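## Task

Leave the console with the MODE knob out, CHECK switched off, PROGRAM turned to P3 and the lever in CYCLE. The UNDER or OVER light must never light, not even briefly. A light comes on whenever MODE is out, CHECK is on and the lever is at CYCLE at the same moment while PROGRAM sits anywhere other than P3. The console is loose on the table, not fixed in place.

## Robot and tools

Robot: two arms, left_arm and right_arm, each with a parallel two-finger gripper. The fingers point along the gripper's +z axis and close along its y axis. The reported gripper position is the spot between the pads, roughly 1 cm back from the tips. Base placements in the scene frame: left_arm (+0.008, +0.289, 0) m with quat_wxyz (+1.000, 0, 0, -0.020); right_arm (+0.003, -0.327, 0) m with quat_wxyz (+1.000, 0, 0, +0.012). A camera stand is bolted behind the arms.

Frames: the scene frame has its origin at table height, centred between the nominal bases; +z up, +x outward over the table, +y toward left_arm (not the image's left). Fixed cameras and the table use the scene frame. Each arm's hand pose, velocities, targets, wrist camera pose and all offsets use that arm's own base frame; rotations pivot about the Hand target's position. Printed positions may be a few centimetres off, more when reaching far.

Row layout (shared by execute_actions and move): one flat list of 14 numbers covering both arms, always all 14 even if one arm is idle: left dx, dy, dz, rx, ry, rz, opening, then right dx, dy, dz, rx, ry, rz, opening. Each number lies in [-1, 1]. dx..rz are offsets, not poses: they are measured from that arm's Hand target as it was when the action or move began, along its base axes. 1.0 equals 0.6 m or 180 degrees; rx, ry, rz form a single rotation vector. A translation longer than 1.0 may be scaled down along its direction. Sending the same offset twice moves twice. Opening is absolute: +1 fully open (0.094 m), -1 shut. Sending all six pose numbers as 0 re-requests the current Hand target; a 0 in the opening slot is a real command (half open), so resend the present opening to leave a gripper alone.

execute_actions(actions, cameras): actions is a list of actions; each action is up to 15 rows, one per 1/30 s step; a short action repeats its final row to fill 15 steps. Every row in an action is relative to the action's starting Hand target, not the previous row. An empty actions list returns status plus images. cameras: list of names, ["all"], [] for none; an unknown name voids the call.

move(target, speed, blend, opening_speed, grip_force, blocking, cameras): target is one 14-number row or a list of up to 15 rows, all offsets from the same starting Hand targets. Straight-line paths, ending together, at least 0.5 s, cut off at 10 s. speed: m/s, 0.002 to 4.3, default 0.25 (rotation up to twice that in rad/s), one value or one per target. blend: corner rounding in metres for lists, default 0 meaning a stop at each point. opening_speed: how fast openings change per second on the -1..+1 scale, at least 0.2. grip_force: newtons per pad, 10 to 50, one value or one per arm; persists; lower forces close slowly. blocking=false returns after about 0.5 s while motion continues. Paths do not avoid obstacles or the other arm; grippers lag and overshoot more at speed. Avoid paths near an arm's own base (may flip its shoulder). The result adds a move: line with the ending (done, off_target, moving, held, fault) and limits (paced = pose clipped, held = steps withheld). done means within 10 mm and 2 degrees; neither done nor off_target tells you about contact.

wait(seconds 0 to 10, cameras): lets the scene run holding last commands; returns early if a running move ends. stop(cameras): brakes a running move. zoom_image(camera, region [x0, y0, x1, y1] pixels, at most 504 by 504): enlarges part of the newest image of cam_head_left, cam_head_right, cam_high, cam_low, cam_left_wrist or cam_right_wrist (all 672x504). finished_scene(scene): ends the current scene, irreversibly; give its number.

Result lines: end_effector_position (m) and end_effector_quat_wxyz in base frame; Hand target (last commanded pose after clipping; next offsets start here); Tool commands; grip_measured (finger opening on the command scale, reads up to ~2.5 mm wide when empty); Joint positions (rad, last entry gripper opening in m); Joint velocities (may say within noise or be absent); joint torques (include arm weight, offset and noisy; entries 3 and 4 wrap at ±28 N m); motor temperatures; MOTOR HOT or OVER-TEMPERATURE FAULT lines; step readings of position for execute_actions only. Joint ranges (rad): waist ±2.880, shoulder 0 to 3.142, elbow 0 to 3.019, wrist pitch -1.693 to 1.571, wrist yaw ±1.571, wrist roll ±2.094.

Control notes: commanded orientation is clipped to 40 degrees from the measured one each step. Friction can leave the gripper a few centimetres short at rest; a wait does not fix this, a new command does, or an extra offset. A blocked arm keeps pushing until commanded back past its gripper.

Avoid: pushing the console off the table or shoving it hard (it is loose); any collision or squeeze between the two arms or grippers; fast impacts; dropping things; stretched or straining arms that heat motors (100 °C drops the arm). Plan switch order so MODE out, CHECK on and lever CYCLE never coincide unless PROGRAM already reads the required setting.

Each tool is called by a JSON object that holds its "name" and its "arguments", one argument or row to a line.

## Session

{"name": "execute_actions", "arguments": {
  "actions": []
}}

Scene clock: 0.00 s.
left_arm: end_effector_position=(+0.0733, -0.3610, +0.1701) grip_measured=+1.000 end_effector_quat_wxyz=(+0.240, +0.852, +0.352, -0.305) | right_arm: end_effector_position=(+0.4975, +0.1234, +0.3083) grip_measured=+1.000 end_effector_quat_wxyz=(+0.695, -0.052, +0.694, -0.178)
Joint positions: left_arm=[-1.081 1.054 0.688 -0.702 0.646 1.105 0.094] | right_arm=[0.441 1.253 0.668 0.622 0.616 -0.347 0.094]
Joint velocities: within noise
Joint torques (N m): no reading
Motor temperatures (°C): left_arm=[27 28 27 26 27 26 28] | right_arm=[28 27 27 28 25 25 28]
Heat: left arm: hottest shoulder 28 °C; right arm: hottest waist 28 °C.
Hand target: left_arm +0.0764, -0.3667, +0.1778; +0.248, +0.851, +0.349, -0.303 | right_arm +0.5018, +0.1254, +0.3208; +0.703, -0.047, +0.687, -0.175
Tool commands: left_gripper/opening=+1.0 right_gripper/opening=+1.0

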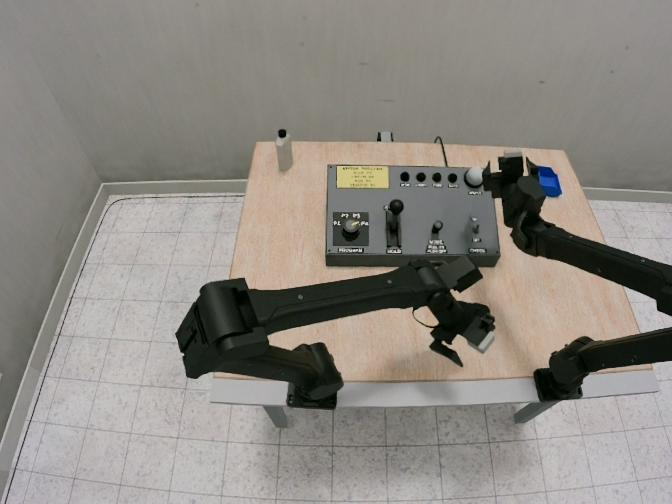

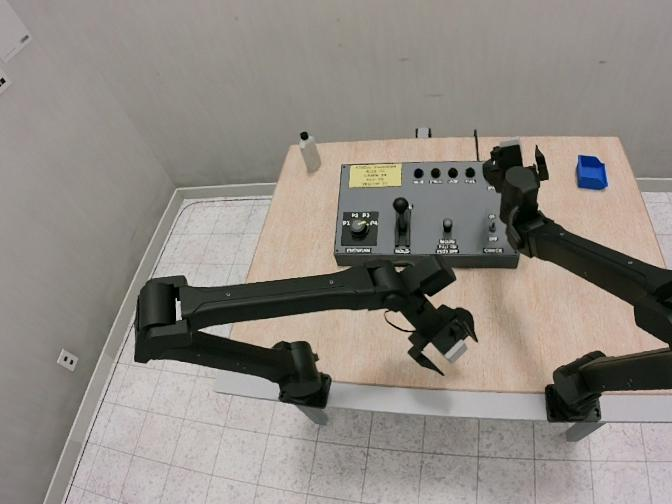

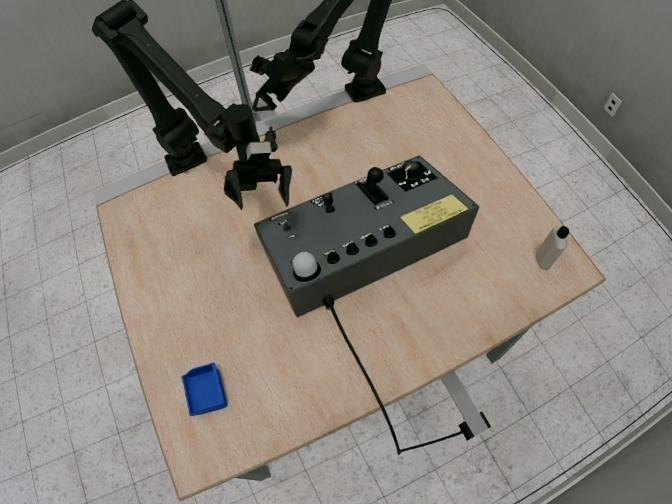

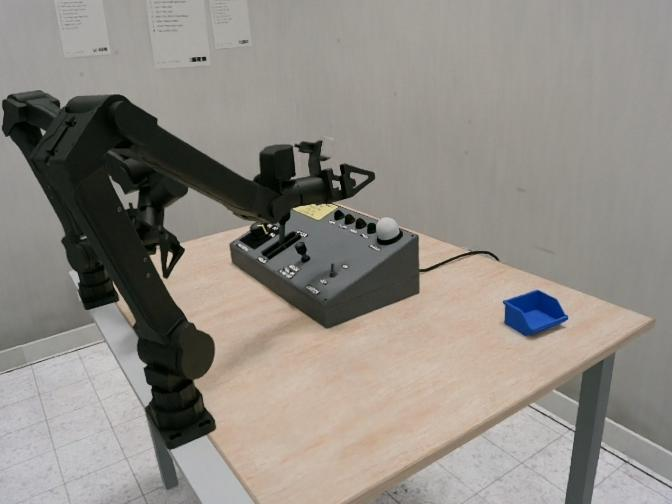

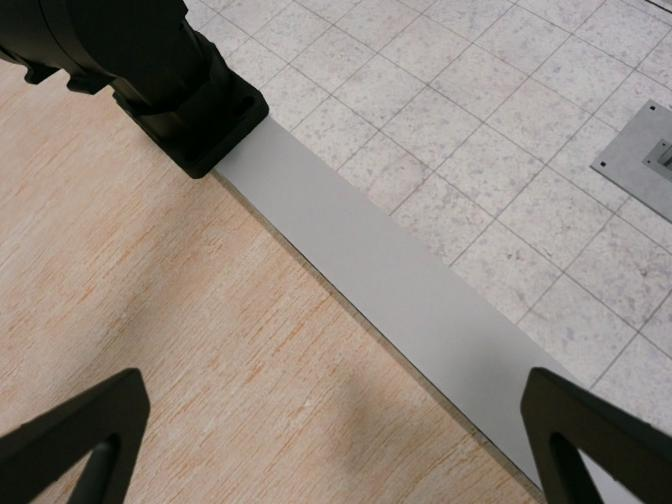

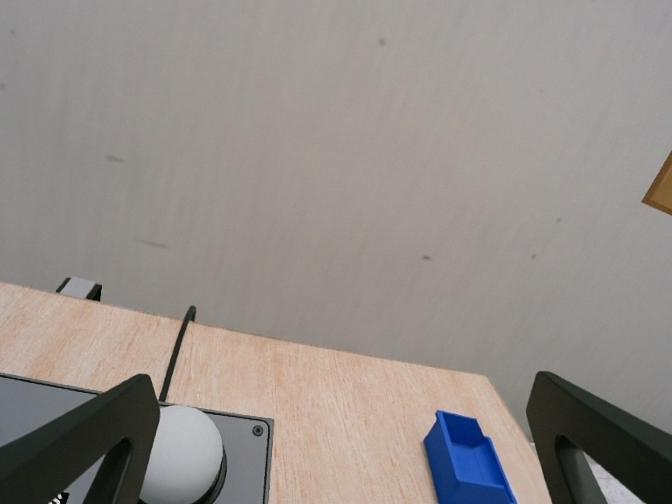

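{"name": "zoom_image", "arguments": {
  "camera": "cam_head_left",
  "region": [320, 155, 510, 275]
}}

{"name": "zoom_image", "arguments": {
  "camera": "cam_head_right",
  "region": [325, 155, 525, 275]
}}

{"name": "zoom_image", "arguments": {
  "camera": "cam_high",
  "region": [250, 140, 490, 320]
}}

{"name": "zoom_image", "arguments": {
  "camera": "cam_low",
  "region": [220, 190, 430, 330]
}}

Scaled by 2.653 from the camera's 672x504 image, which has a finer 960x720 frame.

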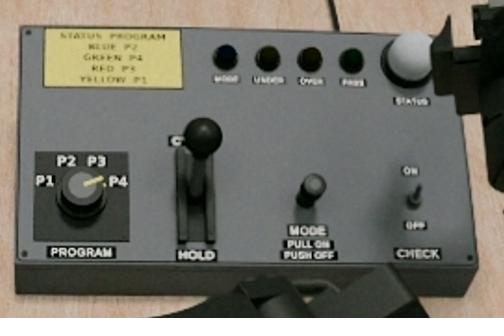

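Scaled by 2.520 from the camera's 672x504 image, which has a finer 960x720 frame.

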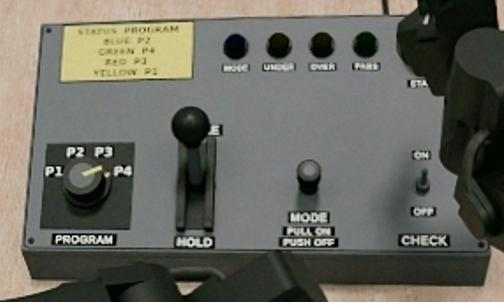

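Scaled by 2.100 from the camera's 672x504 image, which has a finer 960x720 frame.

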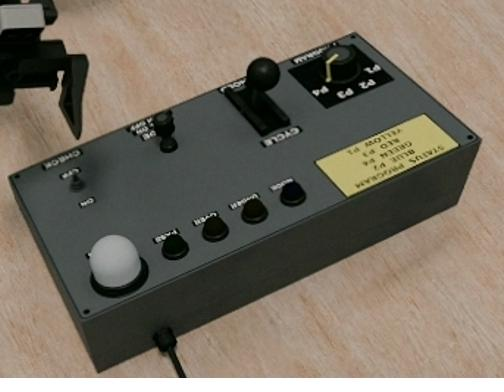

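Scaled by 2.400 from the camera's 672x504 image, which has a finer 960x720 frame.

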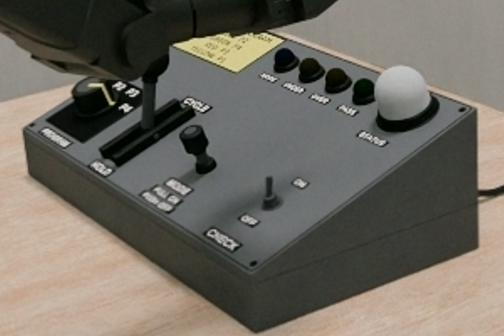

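{"name": "move", "arguments": {
  "target": [
    [0.0, 0.0, 0.28, 0, 0, 0, 1, -0.37, -0.20, 0.065, 0.12, 0.282, 0.01, 1],
    [0.25, 0.55, 0.28, -0.005, 0.091, 0.723, 1, -0.37, -0.20, 0.065, 0.12, 0.282, 0.01, 1]
  ],
  "blend": [0.05, 0],
  "cameras": ["all"]
}}

Scene clock: 13.80 s.
left_arm: end_effector_position=(+0.2246, -0.0398, +0.3251) grip_measured=+1.000 end_effector_quat_wxyz=(+0.329, +0.012, +0.944, +0.001) | right_arm: end_effector_position=(+0.2789, +0.0069, +0.3326) grip_measured=+1.000 end_effector_quat_wxyz=(+0.320, +0.004, +0.948, +0.001)
Joint positions: left_arm=[-0.318 0.511 0.902 -1.314 -0.189 -0.228 0.094] | right_arm=[0.043 0.66 0.962 -1.223 0.027 0.043 0.094]
Joint velocities: left_arm=[-0.005 0.005 0.007 0.002 -0.007 -0.154 0] | right_arm=[within noise]
Joint torques (N m): left_arm=[1.38 1.55 11.81 1.48 -0.27 -0.11] | right_arm=[-3.6 -0.79 13.71 0.81 -0.07 -0.1]
Heat: left arm: hottest elbow 30 °C; right arm: hottest elbow 29 °C.
Hand target: left_arm +0.2264, -0.0367, +0.3457; +0.342, +0.000, +0.940, -0.001 | right_arm +0.2798, +0.0053, +0.3598; +0.342, +0.002, +0.940, +0.000
Off the commanded pose: left_arm 0.021 m, 2 deg | right_arm 0.027 m, 3 deg.
move: off_target (left_arm, right_arm)

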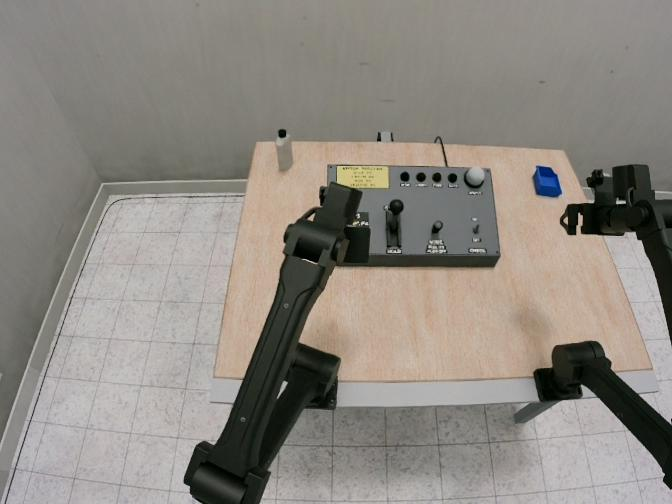

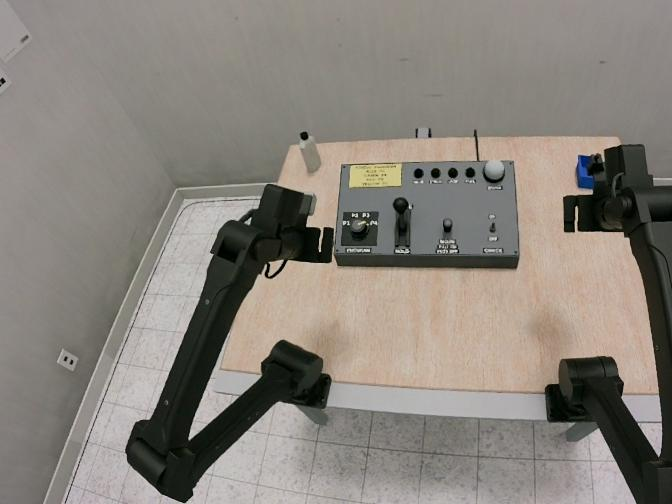

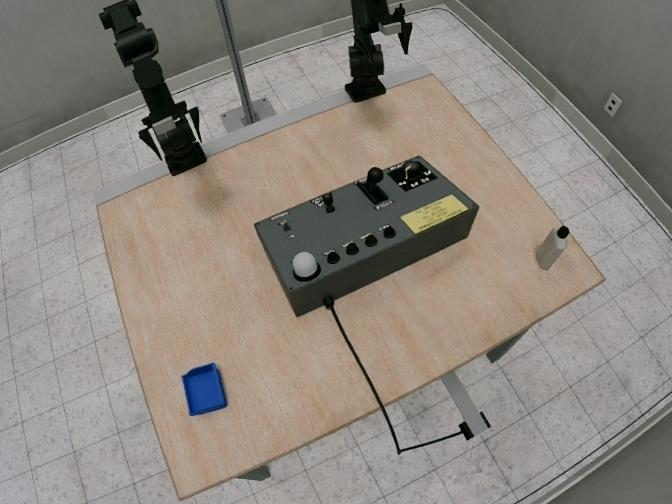

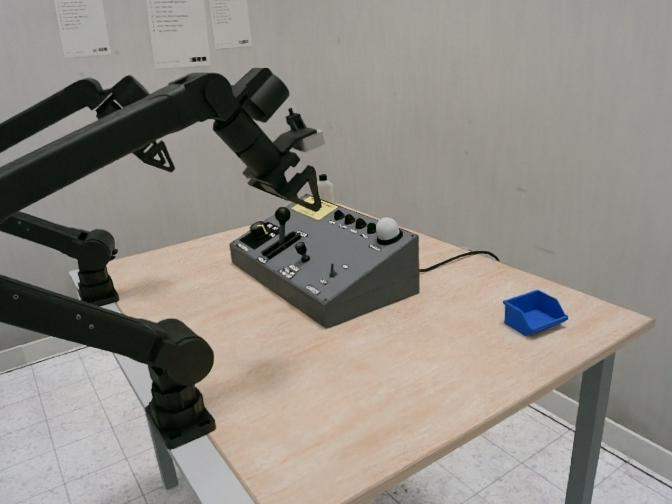

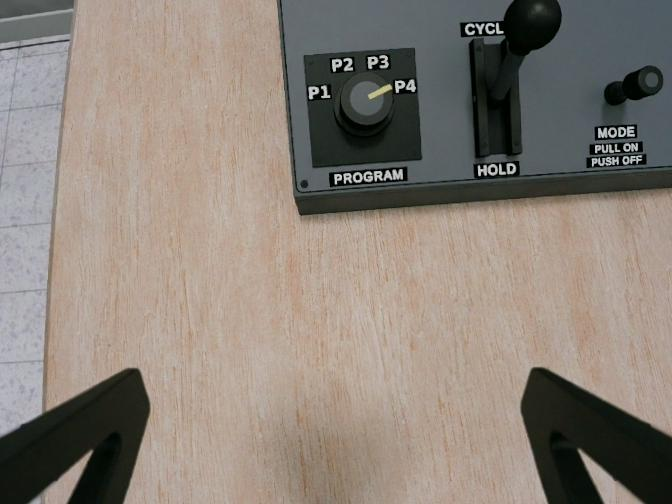

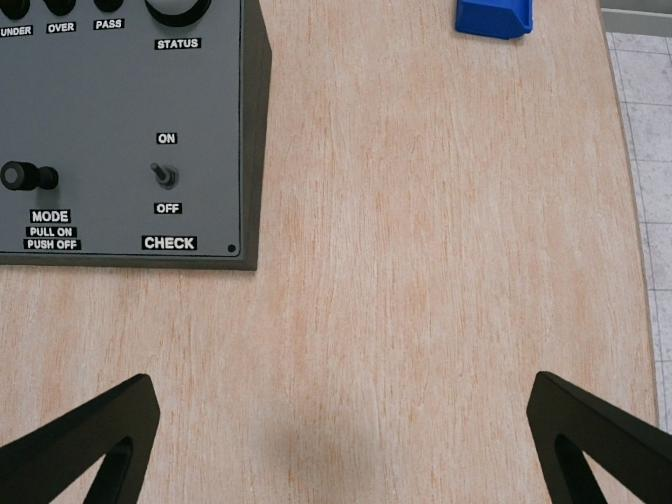

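{"name": "zoom_image", "arguments": {
  "camera": "cam_left_wrist",
  "region": [270, 0, 672, 230]
}}

{"name": "zoom_image", "arguments": {
  "camera": "cam_right_wrist",
  "region": [0, 0, 280, 280]
}}

{"name": "zoom_image", "arguments": {
  "camera": "cam_low",
  "region": [220, 190, 430, 330]
}}

{"name": "zoom_image", "arguments": {
  "camera": "cam_head_right",
  "region": [325, 155, 525, 275]
}}

{"name": "zoom_image", "arguments": {
  "camera": "cam_high",
  "region": [250, 140, 490, 320]
}}

Scaled by 1.254 from the camera's 672x504 image, which has a finer 960x720 frame.

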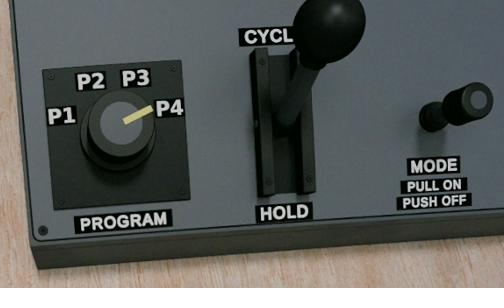

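Scaled by 1.800 from the camera's 672x504 image, which has a finer 960x720 frame.

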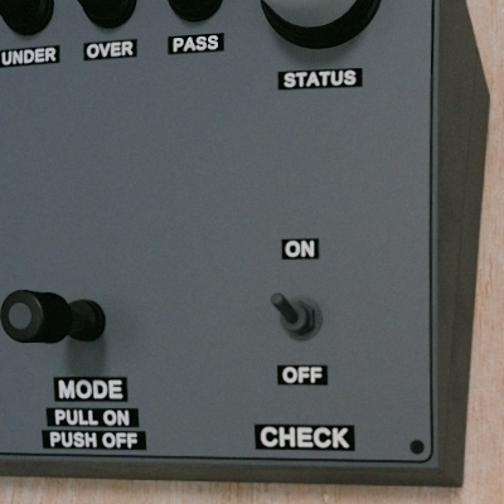

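Scaled by 2.400 from the camera's 672x504 image, which has a finer 960x720 frame.

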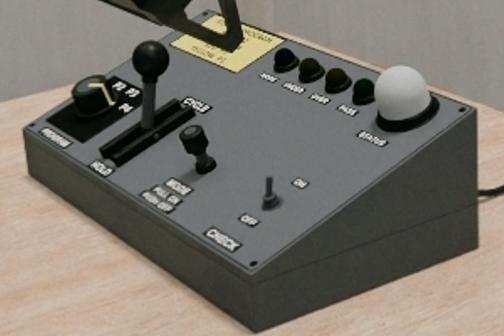

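Scaled by 2.520 from the camera's 672x504 image, which has a finer 960x720 frame.

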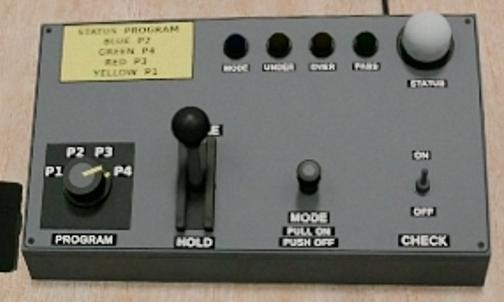

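Scaled by 2.100 from the camera's 672x504 image, which has a finer 960x720 frame.

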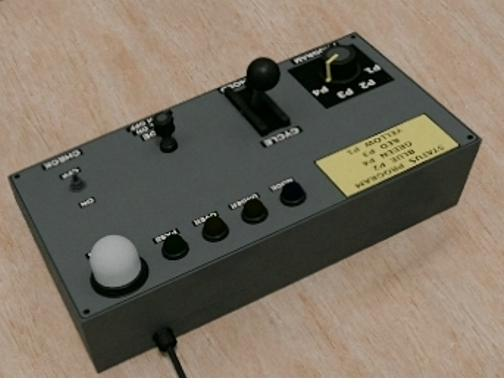

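{"name": "move", "arguments": {
  "target": [0,0,0,0,0,0,-1,0,0,0,0,0,0,-1],
  "cameras": ["cam_left_wrist","cam_right_wrist"]
}}

Scene clock: 19.40 s.
left_arm: end_effector_position=(+0.2246, -0.0398, +0.3251) grip_measured=-0.992 end_effector_quat_wxyz=(+0.329, +0.011, +0.944, +0.001) | right_arm: end_effector_position=(+0.2789, +0.0069, +0.3326) grip_measured=-0.988 end_effector_quat_wxyz=(+0.320, +0.004, +0.948, +0.001)
Joint positions: left_arm=[-0.318 0.511 0.902 -1.314 -0.189 -0.23 0] | right_arm=[0.043 0.66 0.962 -1.223 0.027 0.043 0.001]
Joint torques (N m): left_arm=[1.73 1.55 11.77 1.44 -0.25 -0.08] | right_arm=[-3.6 -0.38 13.71 0.72 -0.06 -0.05]
Heat: left arm: hottest elbow 31 °C; right arm: hottest elbow 30 °C.
Hand target: left_arm +0.2264, -0.0367, +0.3457; +0.342, +0.000, +0.940, -0.001 | right_arm +0.2798, +0.0053, +0.3598; +0.342, +0.001, +0.940, +0.000
Off the commanded pose: left_arm 0.021 m, 2 deg | right_arm 0.027 m, 3 deg.
move: off_target (left_arm, right_arm)
Images, in order (width x height): cam_left_wrist 672x504, cam_right_wrist 672x504.

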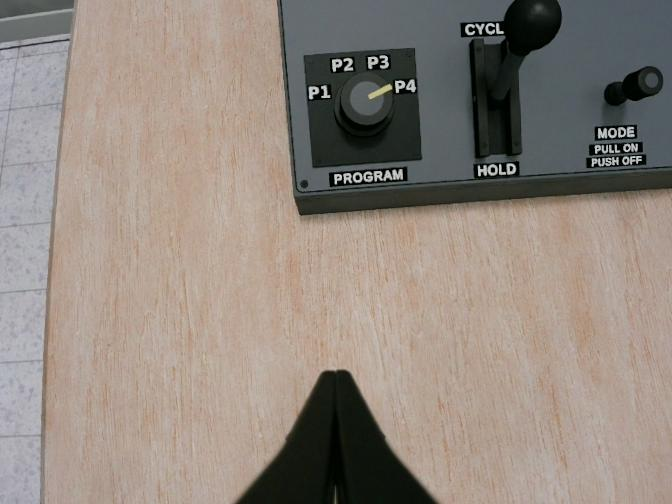

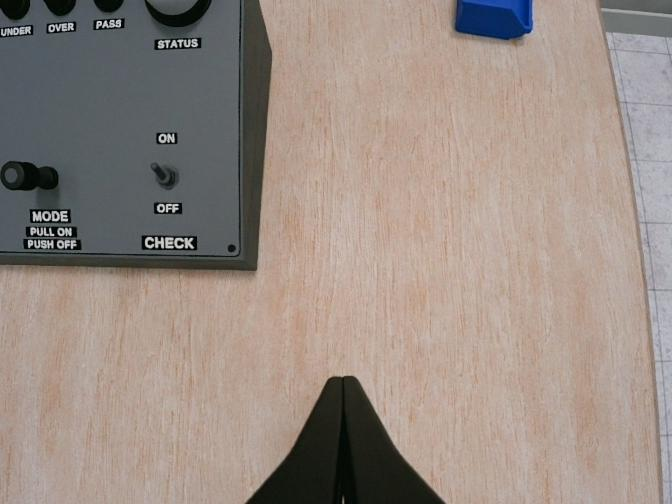

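{"name": "zoom_image", "arguments": {
  "camera": "cam_left_wrist",
  "region": [270, 140, 420, 240]
}}

{"name": "zoom_image", "arguments": {
  "camera": "cam_right_wrist",
  "region": [180, 190, 300, 290]
}}

{"name": "zoom_image", "arguments": {
  "camera": "cam_right_wrist",
  "region": [110, 110, 230, 230]
}}

Scaled by 3.360 from the camera's 672x504 image, which has a finer 960x720 frame.

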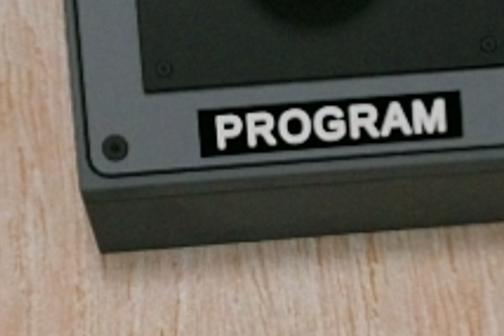

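Scaled by 4.200 from the camera's 672x504 image, which has a finer 960x720 frame.

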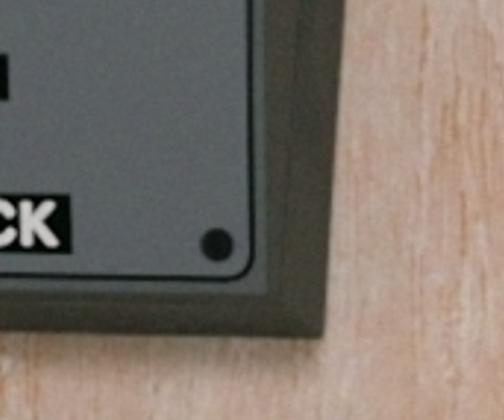

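Scaled by 4.200 from the camera's 672x504 image, which has a finer 960x720 frame.

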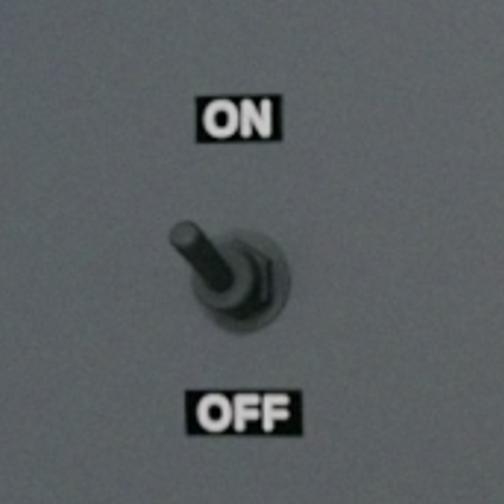

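{"name": "zoom_image", "arguments": {
  "camera": "cam_right_wrist",
  "region": [130, 0, 300, 130]
}}

{"name": "zoom_image", "arguments": {
  "camera": "cam_low",
  "region": [300, 200, 430, 330]
}}

{"name": "zoom_image", "arguments": {
  "camera": "cam_low",
  "region": [225, 190, 355, 290]
}}

Scaled by 2.965 from the camera's 672x504 image, which has a finer 960x720 frame.

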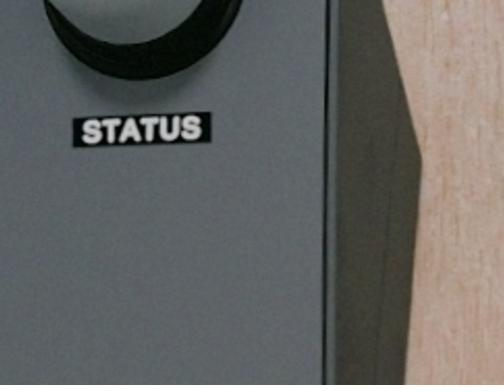

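This scene's latest camera images include none from cam_low. They are from: cam_left_wrist, cam_right_wrist. cam_low's image comes with the result of a call that names it in "cameras".

This scene's latest camera images include none from cam_low. They are from: cam_left_wrist, cam_right_wrist. cam_low's image comes with the result of a call that names it in "cameras".

{"name": "move", "arguments": {
  "target": [0.276,-0.0488,-0.226,-0.0022,0.111,0.0127,0.49,0.233,0.248,-0.25,0.0013,0.111,-0.0076,-1],
  "cameras": ["all"]
}}

Scene clock: 32.60 s.
left_arm: end_effector_position=(+0.3745, -0.0673, +0.1889) grip_measured=+0.488 end_effector_quat_wxyz=(+0.147, -0.011, +0.989, +0.010) | right_arm: end_effector_position=(+0.4032, +0.1451, +0.1870) grip_measured=-0.988 end_effector_quat_wxyz=(+0.146, +0.007, +0.989, -0.015)
Joint positions: left_arm=[-0.215 1.172 0.962 -1.077 -0.084 -0.226 0.07] | right_arm=[0.405 1.319 1.084 -1.076 0.144 0.4 0.001]
Joint torques (N m): left_arm=[1.67 -8.64 11.54 1.69 0.03 -0.03] | right_arm=[-1.61 -9.35 12.77 0.92 0.17 0.23]
Motor temperatures (°C): left_arm=[27 28 34 26 27 25 28] | right_arm=[28 27 32 28 25 25 28]
Heat: left arm: hottest elbow 34 °C; right arm: hottest elbow 32 °C.
Hand target: left_arm +0.3921, -0.0659, +0.2102; +0.174, -0.020, +0.985, +0.003 | right_arm +0.4196, +0.1541, +0.2098; +0.173, +0.013, +0.985, -0.002
Off the commanded pose: left_arm 0.028 m, 3 deg | right_arm 0.030 m, 4 deg.
move: off_target (left_arm, right_arm)

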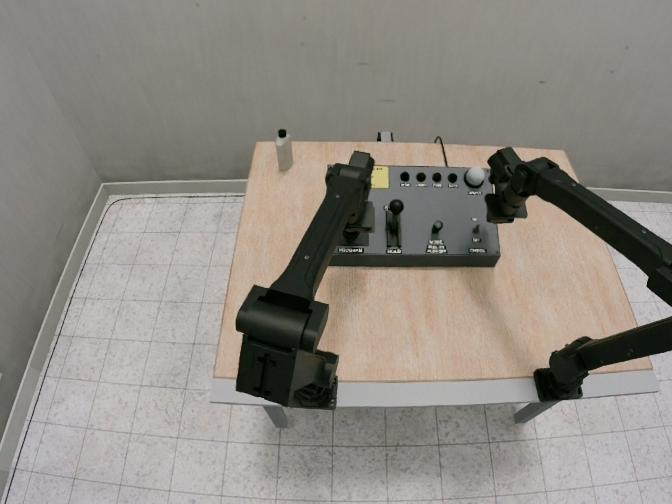

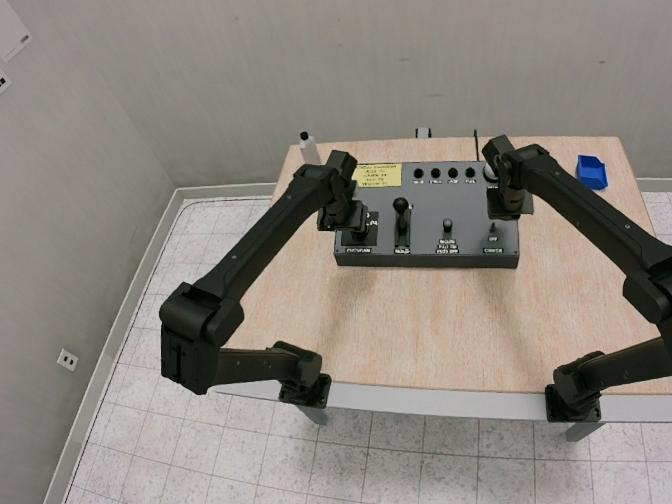

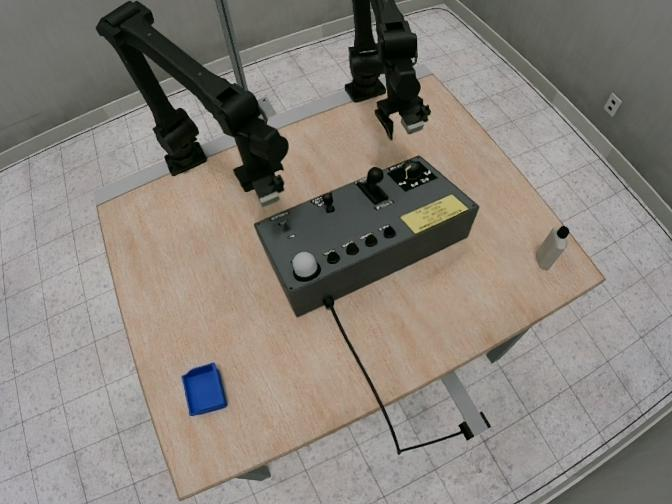

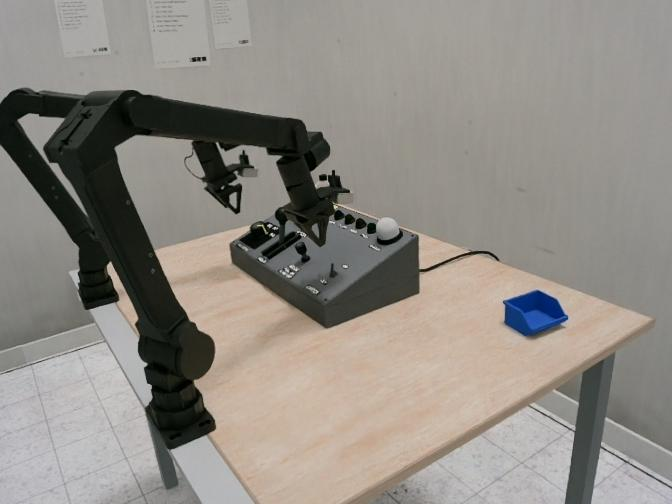

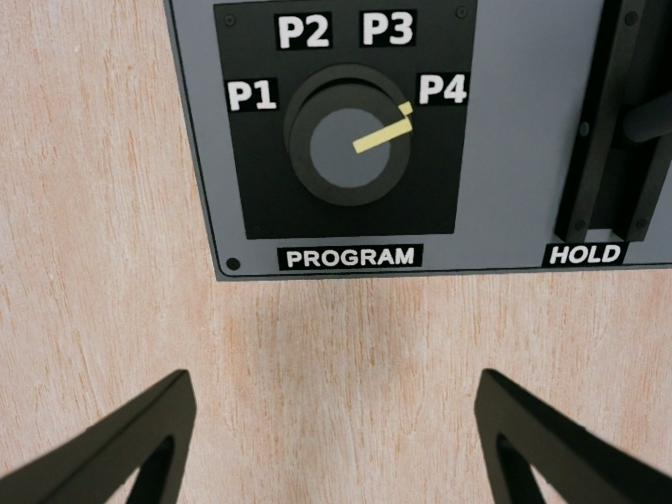

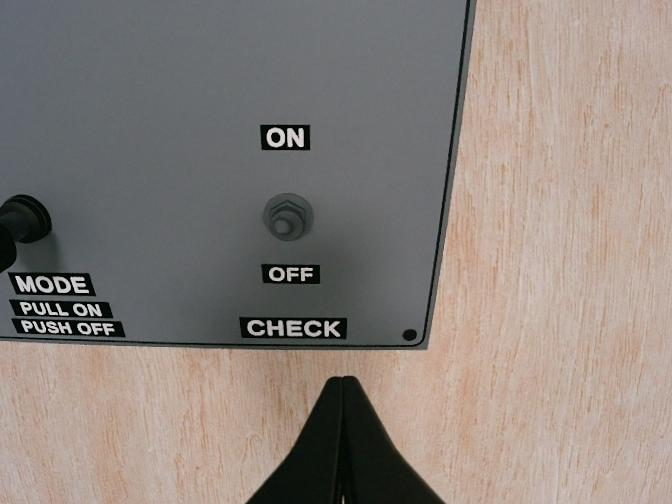

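{"name": "zoom_image", "arguments": {
  "camera": "cam_low",
  "region": [180, 120, 420, 300]
}}

{"name": "zoom_image", "arguments": {
  "camera": "cam_high",
  "region": [220, 90, 480, 285]
}}

Scaled by 2.100 from the camera's 672x504 image, which has a finer 960x720 frame.

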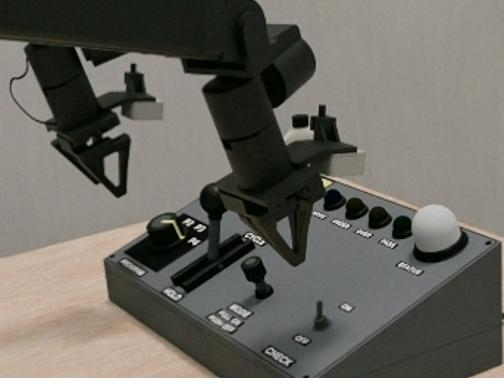

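Scaled by 1.938 from the camera's 672x504 image, which has a finer 960x720 frame.

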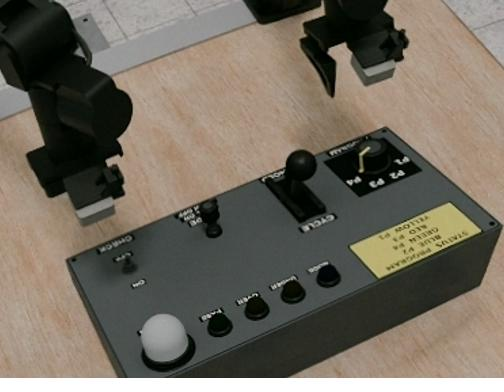

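{"name": "move", "arguments": {
  "target": [0.0892,-0.004,-0.0665,0,0,0,0.49,0.0698,0.0365,-0.0368,0,0,0,-1],
  "speed": 0.15,
  "cameras": ["cam_left_wrist","cam_right_wrist","cam_low"]
}}

Scene clock: 42.77 s.
left_arm: end_effector_position=(+0.4251, -0.0700, +0.1535) grip_measured=+0.488 end_effector_quat_wxyz=(+0.150, -0.016, +0.989, +0.008) | right_arm: end_effector_position=(+0.4431, +0.1647, +0.1694) grip_measured=-0.988 end_effector_quat_wxyz=(+0.149, +0.009, +0.989, -0.013)
Joint positions: left_arm=[-0.193 1.332 1.001 -0.948 -0.077 -0.214 0.07] | right_arm=[0.41 1.444 1.158 -1.021 0.144 0.408 0.001]
Joint torques (N m): left_arm=[0.91 -11.11 11.18 1.91 0.02 0.02] | right_arm=[-1.85 -10.29 12.97 0.88 0.24 0.17]
Heat: left arm: hottest elbow 36 °C; right arm: hottest elbow 32 °C.
Hand target: left_arm +0.4455, -0.0683, +0.1703; +0.174, -0.020, +0.985, +0.003 | right_arm +0.4615, +0.1760, +0.1877; +0.173, +0.013, +0.985, -0.002
Off the commanded pose: left_arm 0.026 m, 3 deg | right_arm 0.028 m, 3 deg.
move: off_target (left_arm, right_arm)
Images, in order (width x height): cam_low 672x504, cam_left_wrist 672x504, cam_right_wrist 672x504.

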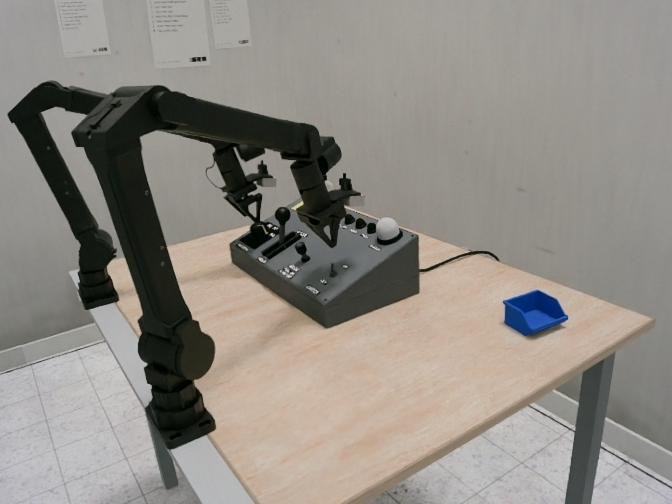

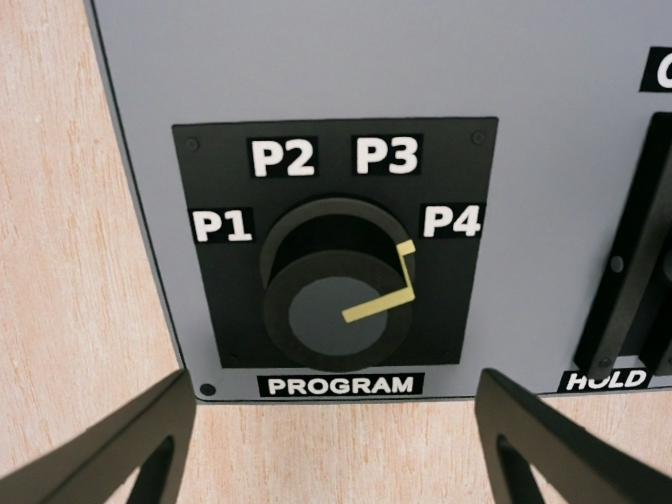

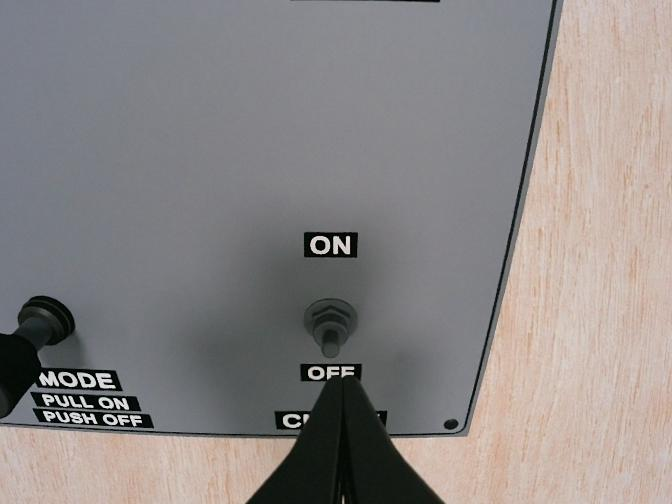

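{"name": "move", "arguments": {
  "target": [0.0267,0,-0.0597,0,0,0,0.49,0.026,0.0027,-0.088,0,0,0,-1],
  "speed": 0.1,
  "cameras": ["cam_left_wrist","cam_right_wrist","cam_low","cam_head_right"]
}}

Scene clock: 46.80 s.
left_arm: end_effector_position=(+0.4501, -0.0725, +0.1328) grip_measured=+0.488 end_effector_quat_wxyz=(+0.167, -0.016, +0.986, +0.004) | right_arm: end_effector_position=(+0.4729, +0.1777, +0.1404) grip_measured=-0.988 end_effector_quat_wxyz=(+0.173, +0.011, +0.985, -0.003)
Joint positions: left_arm=[-0.187 1.399 1.001 -0.845 -0.074 -0.207 0.07] | right_arm=[0.41 1.523 1.154 -0.885 0.144 0.408 0.001]
Joint torques (N m): left_arm=[1.85 -10.75 9.17 2 0.07 0.03] | right_arm=[-2.02 -11.58 8.99 1.11 0.07 0.05]
Heat: left arm: hottest elbow 37 °C; right arm: hottest elbow 32 °C.
Hand target: left_arm +0.4616, -0.0683, +0.1345; +0.174, -0.020, +0.985, +0.003 | right_arm +0.4771, +0.1776, +0.1348; +0.173, +0.013, +0.985, -0.002
Off the commanded pose: left_arm 0.012 m, 1 deg | right_arm 0.007 m, 0 deg.
move: off_target (left_arm)
Images, in order (width x height): cam_head_right 672x504, cam_low 672x504, cam_left_wrist 672x504, cam_right_wrist 672x504.

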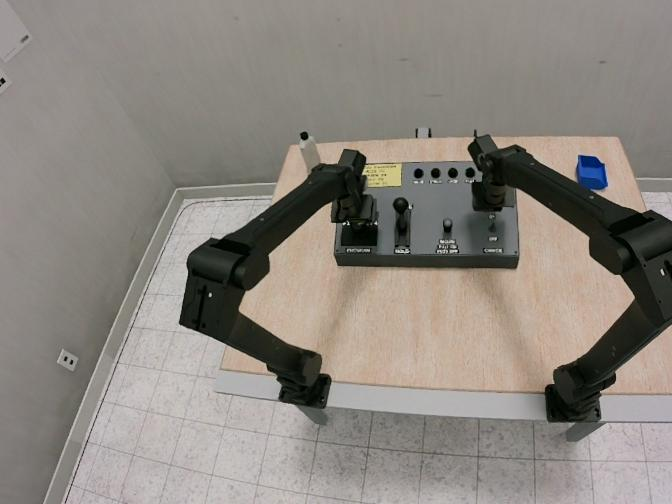

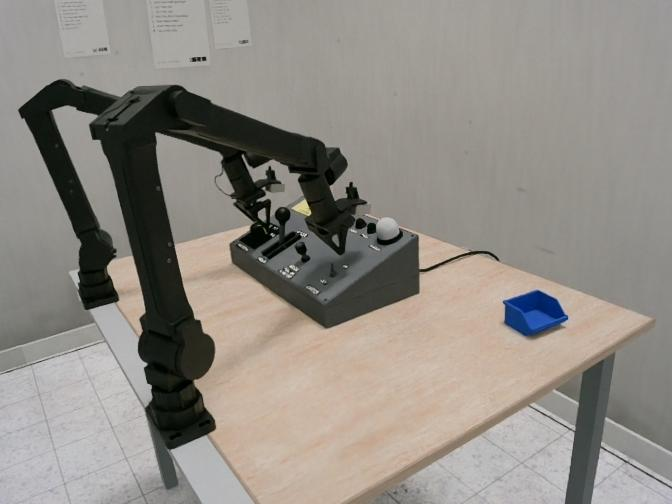

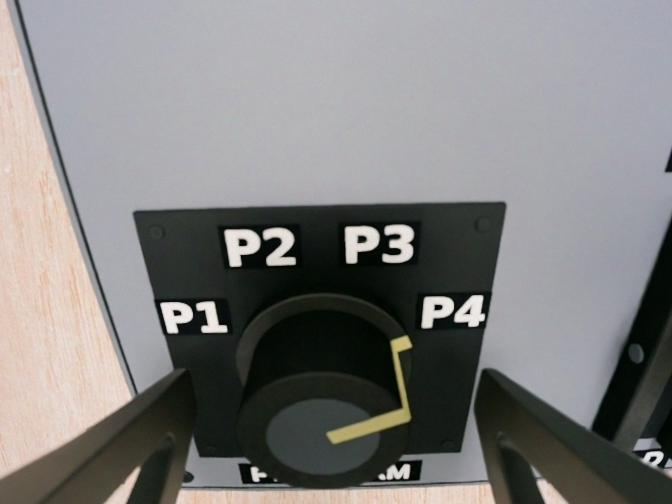

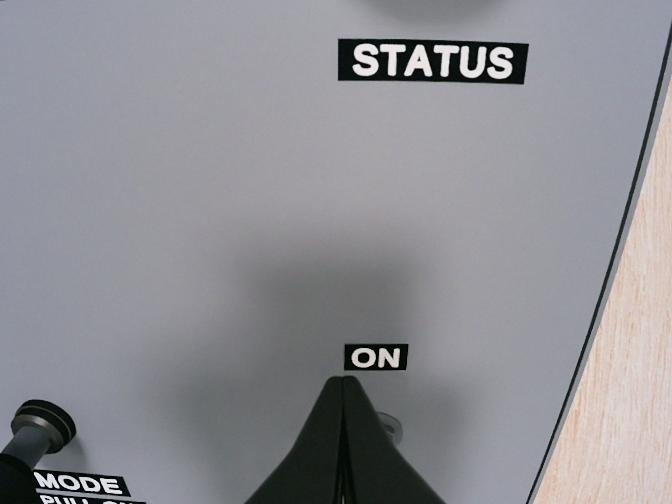

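{"name": "move", "arguments": {
  "target": [-0.015,0,-0.0252,0,0,0,0.49,-0.0183,-0.0208,-0.0378,0,0,0,-1],
  "speed": 0.1,
  "cameras": ["cam_left_wrist","cam_right_wrist"]
}}

Scene clock: 48.63 s.
left_arm: end_effector_position=(+0.4500, -0.0725, +0.1250) grip_measured=+0.488 end_effector_quat_wxyz=(+0.175, -0.016, +0.984, +0.002) | right_arm: end_effector_position=(+0.4635, +0.1672, +0.1135) grip_measured=-0.988 end_effector_quat_wxyz=(+0.170, +0.016, +0.985, -0.003)
Joint positions: left_arm=[-0.187 1.399 0.975 -0.803 -0.074 -0.207 0.07] | right_arm=[0.397 1.523 1.079 -0.814 0.141 0.406 0.001]
Joint torques (N m): left_arm=[1.14 -10.87 7.62 2.07 -0.01 0] | right_arm=[-3.31 -11.75 8.36 1.02 0.1 -0.07]
Heat: left arm: hottest elbow 37 °C; right arm: hottest elbow 32 °C.
Hand target: left_arm +0.4526, -0.0683, +0.1194; +0.174, -0.020, +0.985, +0.003 | right_arm +0.4661, +0.1652, +0.1121; +0.173, +0.013, +0.985, -0.002
Off the commanded pose: left_arm 0.008 m, 0 deg | right_arm 0.004 m, 0 deg.
move: done
Images, in order (width x height): cam_left_wrist 672x504, cam_right_wrist 672x504.

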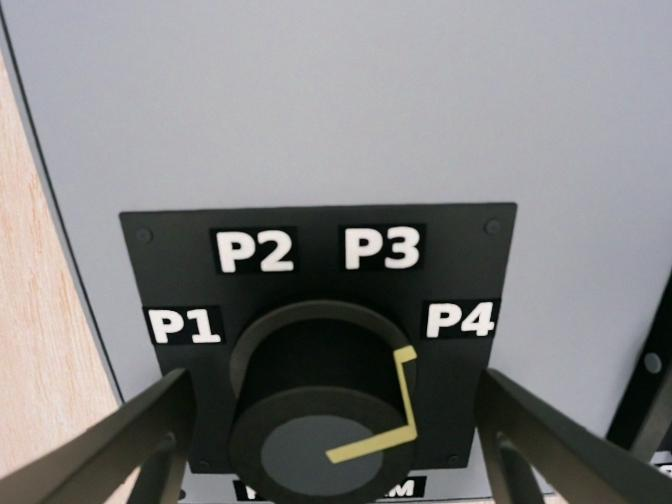

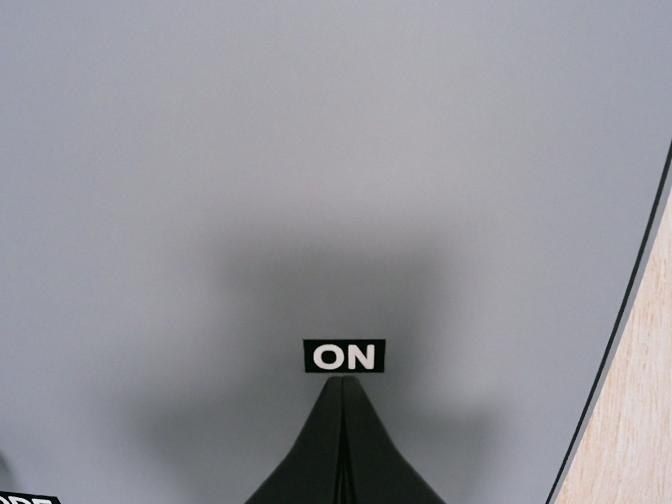

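{"name": "move", "arguments": {
  "target": [-0.0267,0.0083,-0.0133,0,0,0,0.49,-0.0535,0,-0.0133,0,0,0,-1],
  "speed": 0.06,
  "cameras": ["cam_left_wrist","cam_right_wrist","cam_low"]
}}

Scene clock: 51.43 s.
left_arm: end_effector_position=(+0.4343, -0.0691, +0.1091) grip_measured=+0.488 end_effector_quat_wxyz=(+0.166, -0.016, +0.986, +0.004) | right_arm: end_effector_position=(+0.4414, +0.1593, +0.1116) grip_measured=-0.988 end_effector_quat_wxyz=(+0.185, +0.016, +0.983, -0.003)
Joint positions: left_arm=[-0.186 1.386 0.92 -0.779 -0.074 -0.206 0.07] | right_arm=[0.405 1.454 0.989 -0.767 0.155 0.412 0.001]
Joint torques (N m): left_arm=[1.85 -12.34 7.24 2.03 0.03 0.06] | right_arm=[-1.03 -9.47 8.17 0.61 -0.01 0.21]
Heat: left arm: hottest elbow 36 °C; right arm: hottest elbow 32 °C.
Hand target: left_arm +0.4367, -0.0633, +0.1115; +0.174, -0.020, +0.985, +0.003 | right_arm +0.4340, +0.1652, +0.1042; +0.173, +0.013, +0.985, -0.002
Off the commanded pose: left_arm 0.007 m, 1 deg | right_arm 0.012 m, 1 deg.
move: off_target (right_arm)
Images, in order (width x height): cam_low 672x504, cam_left_wrist 672x504, cam_right_wrist 672x504.

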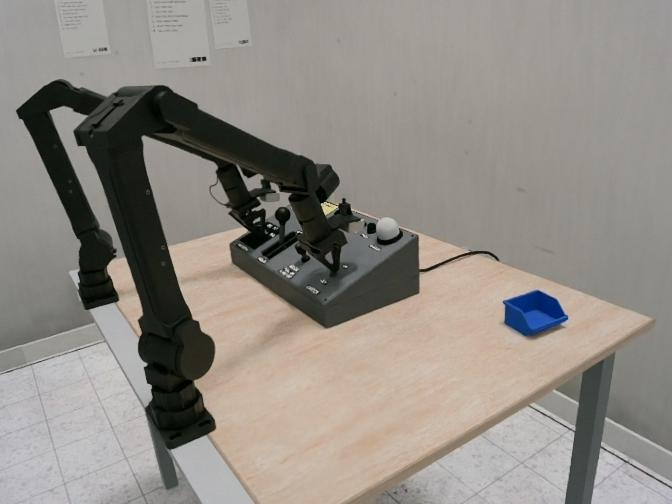

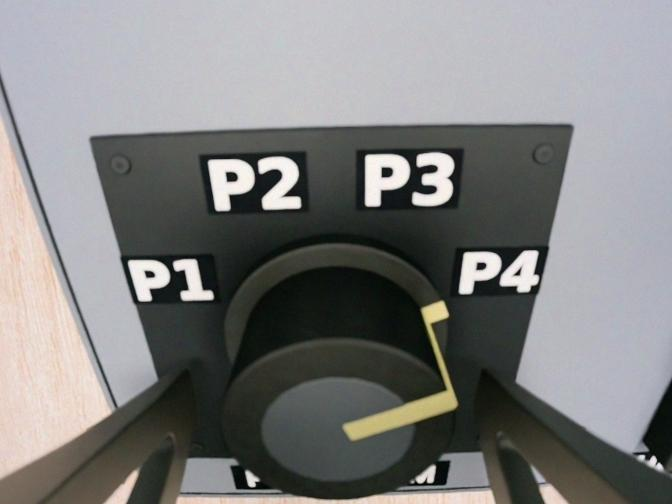

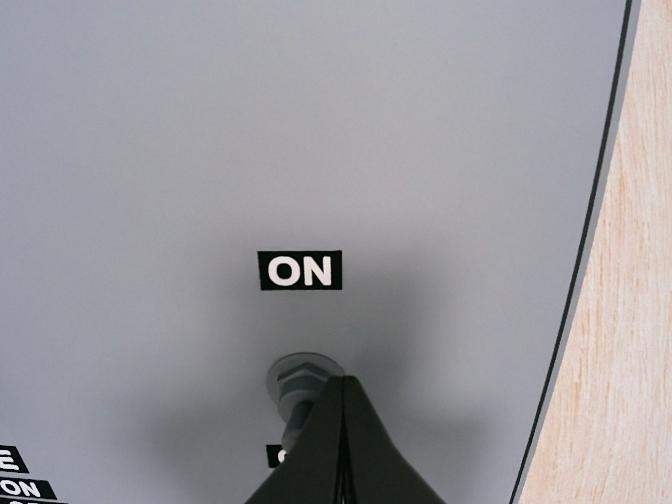

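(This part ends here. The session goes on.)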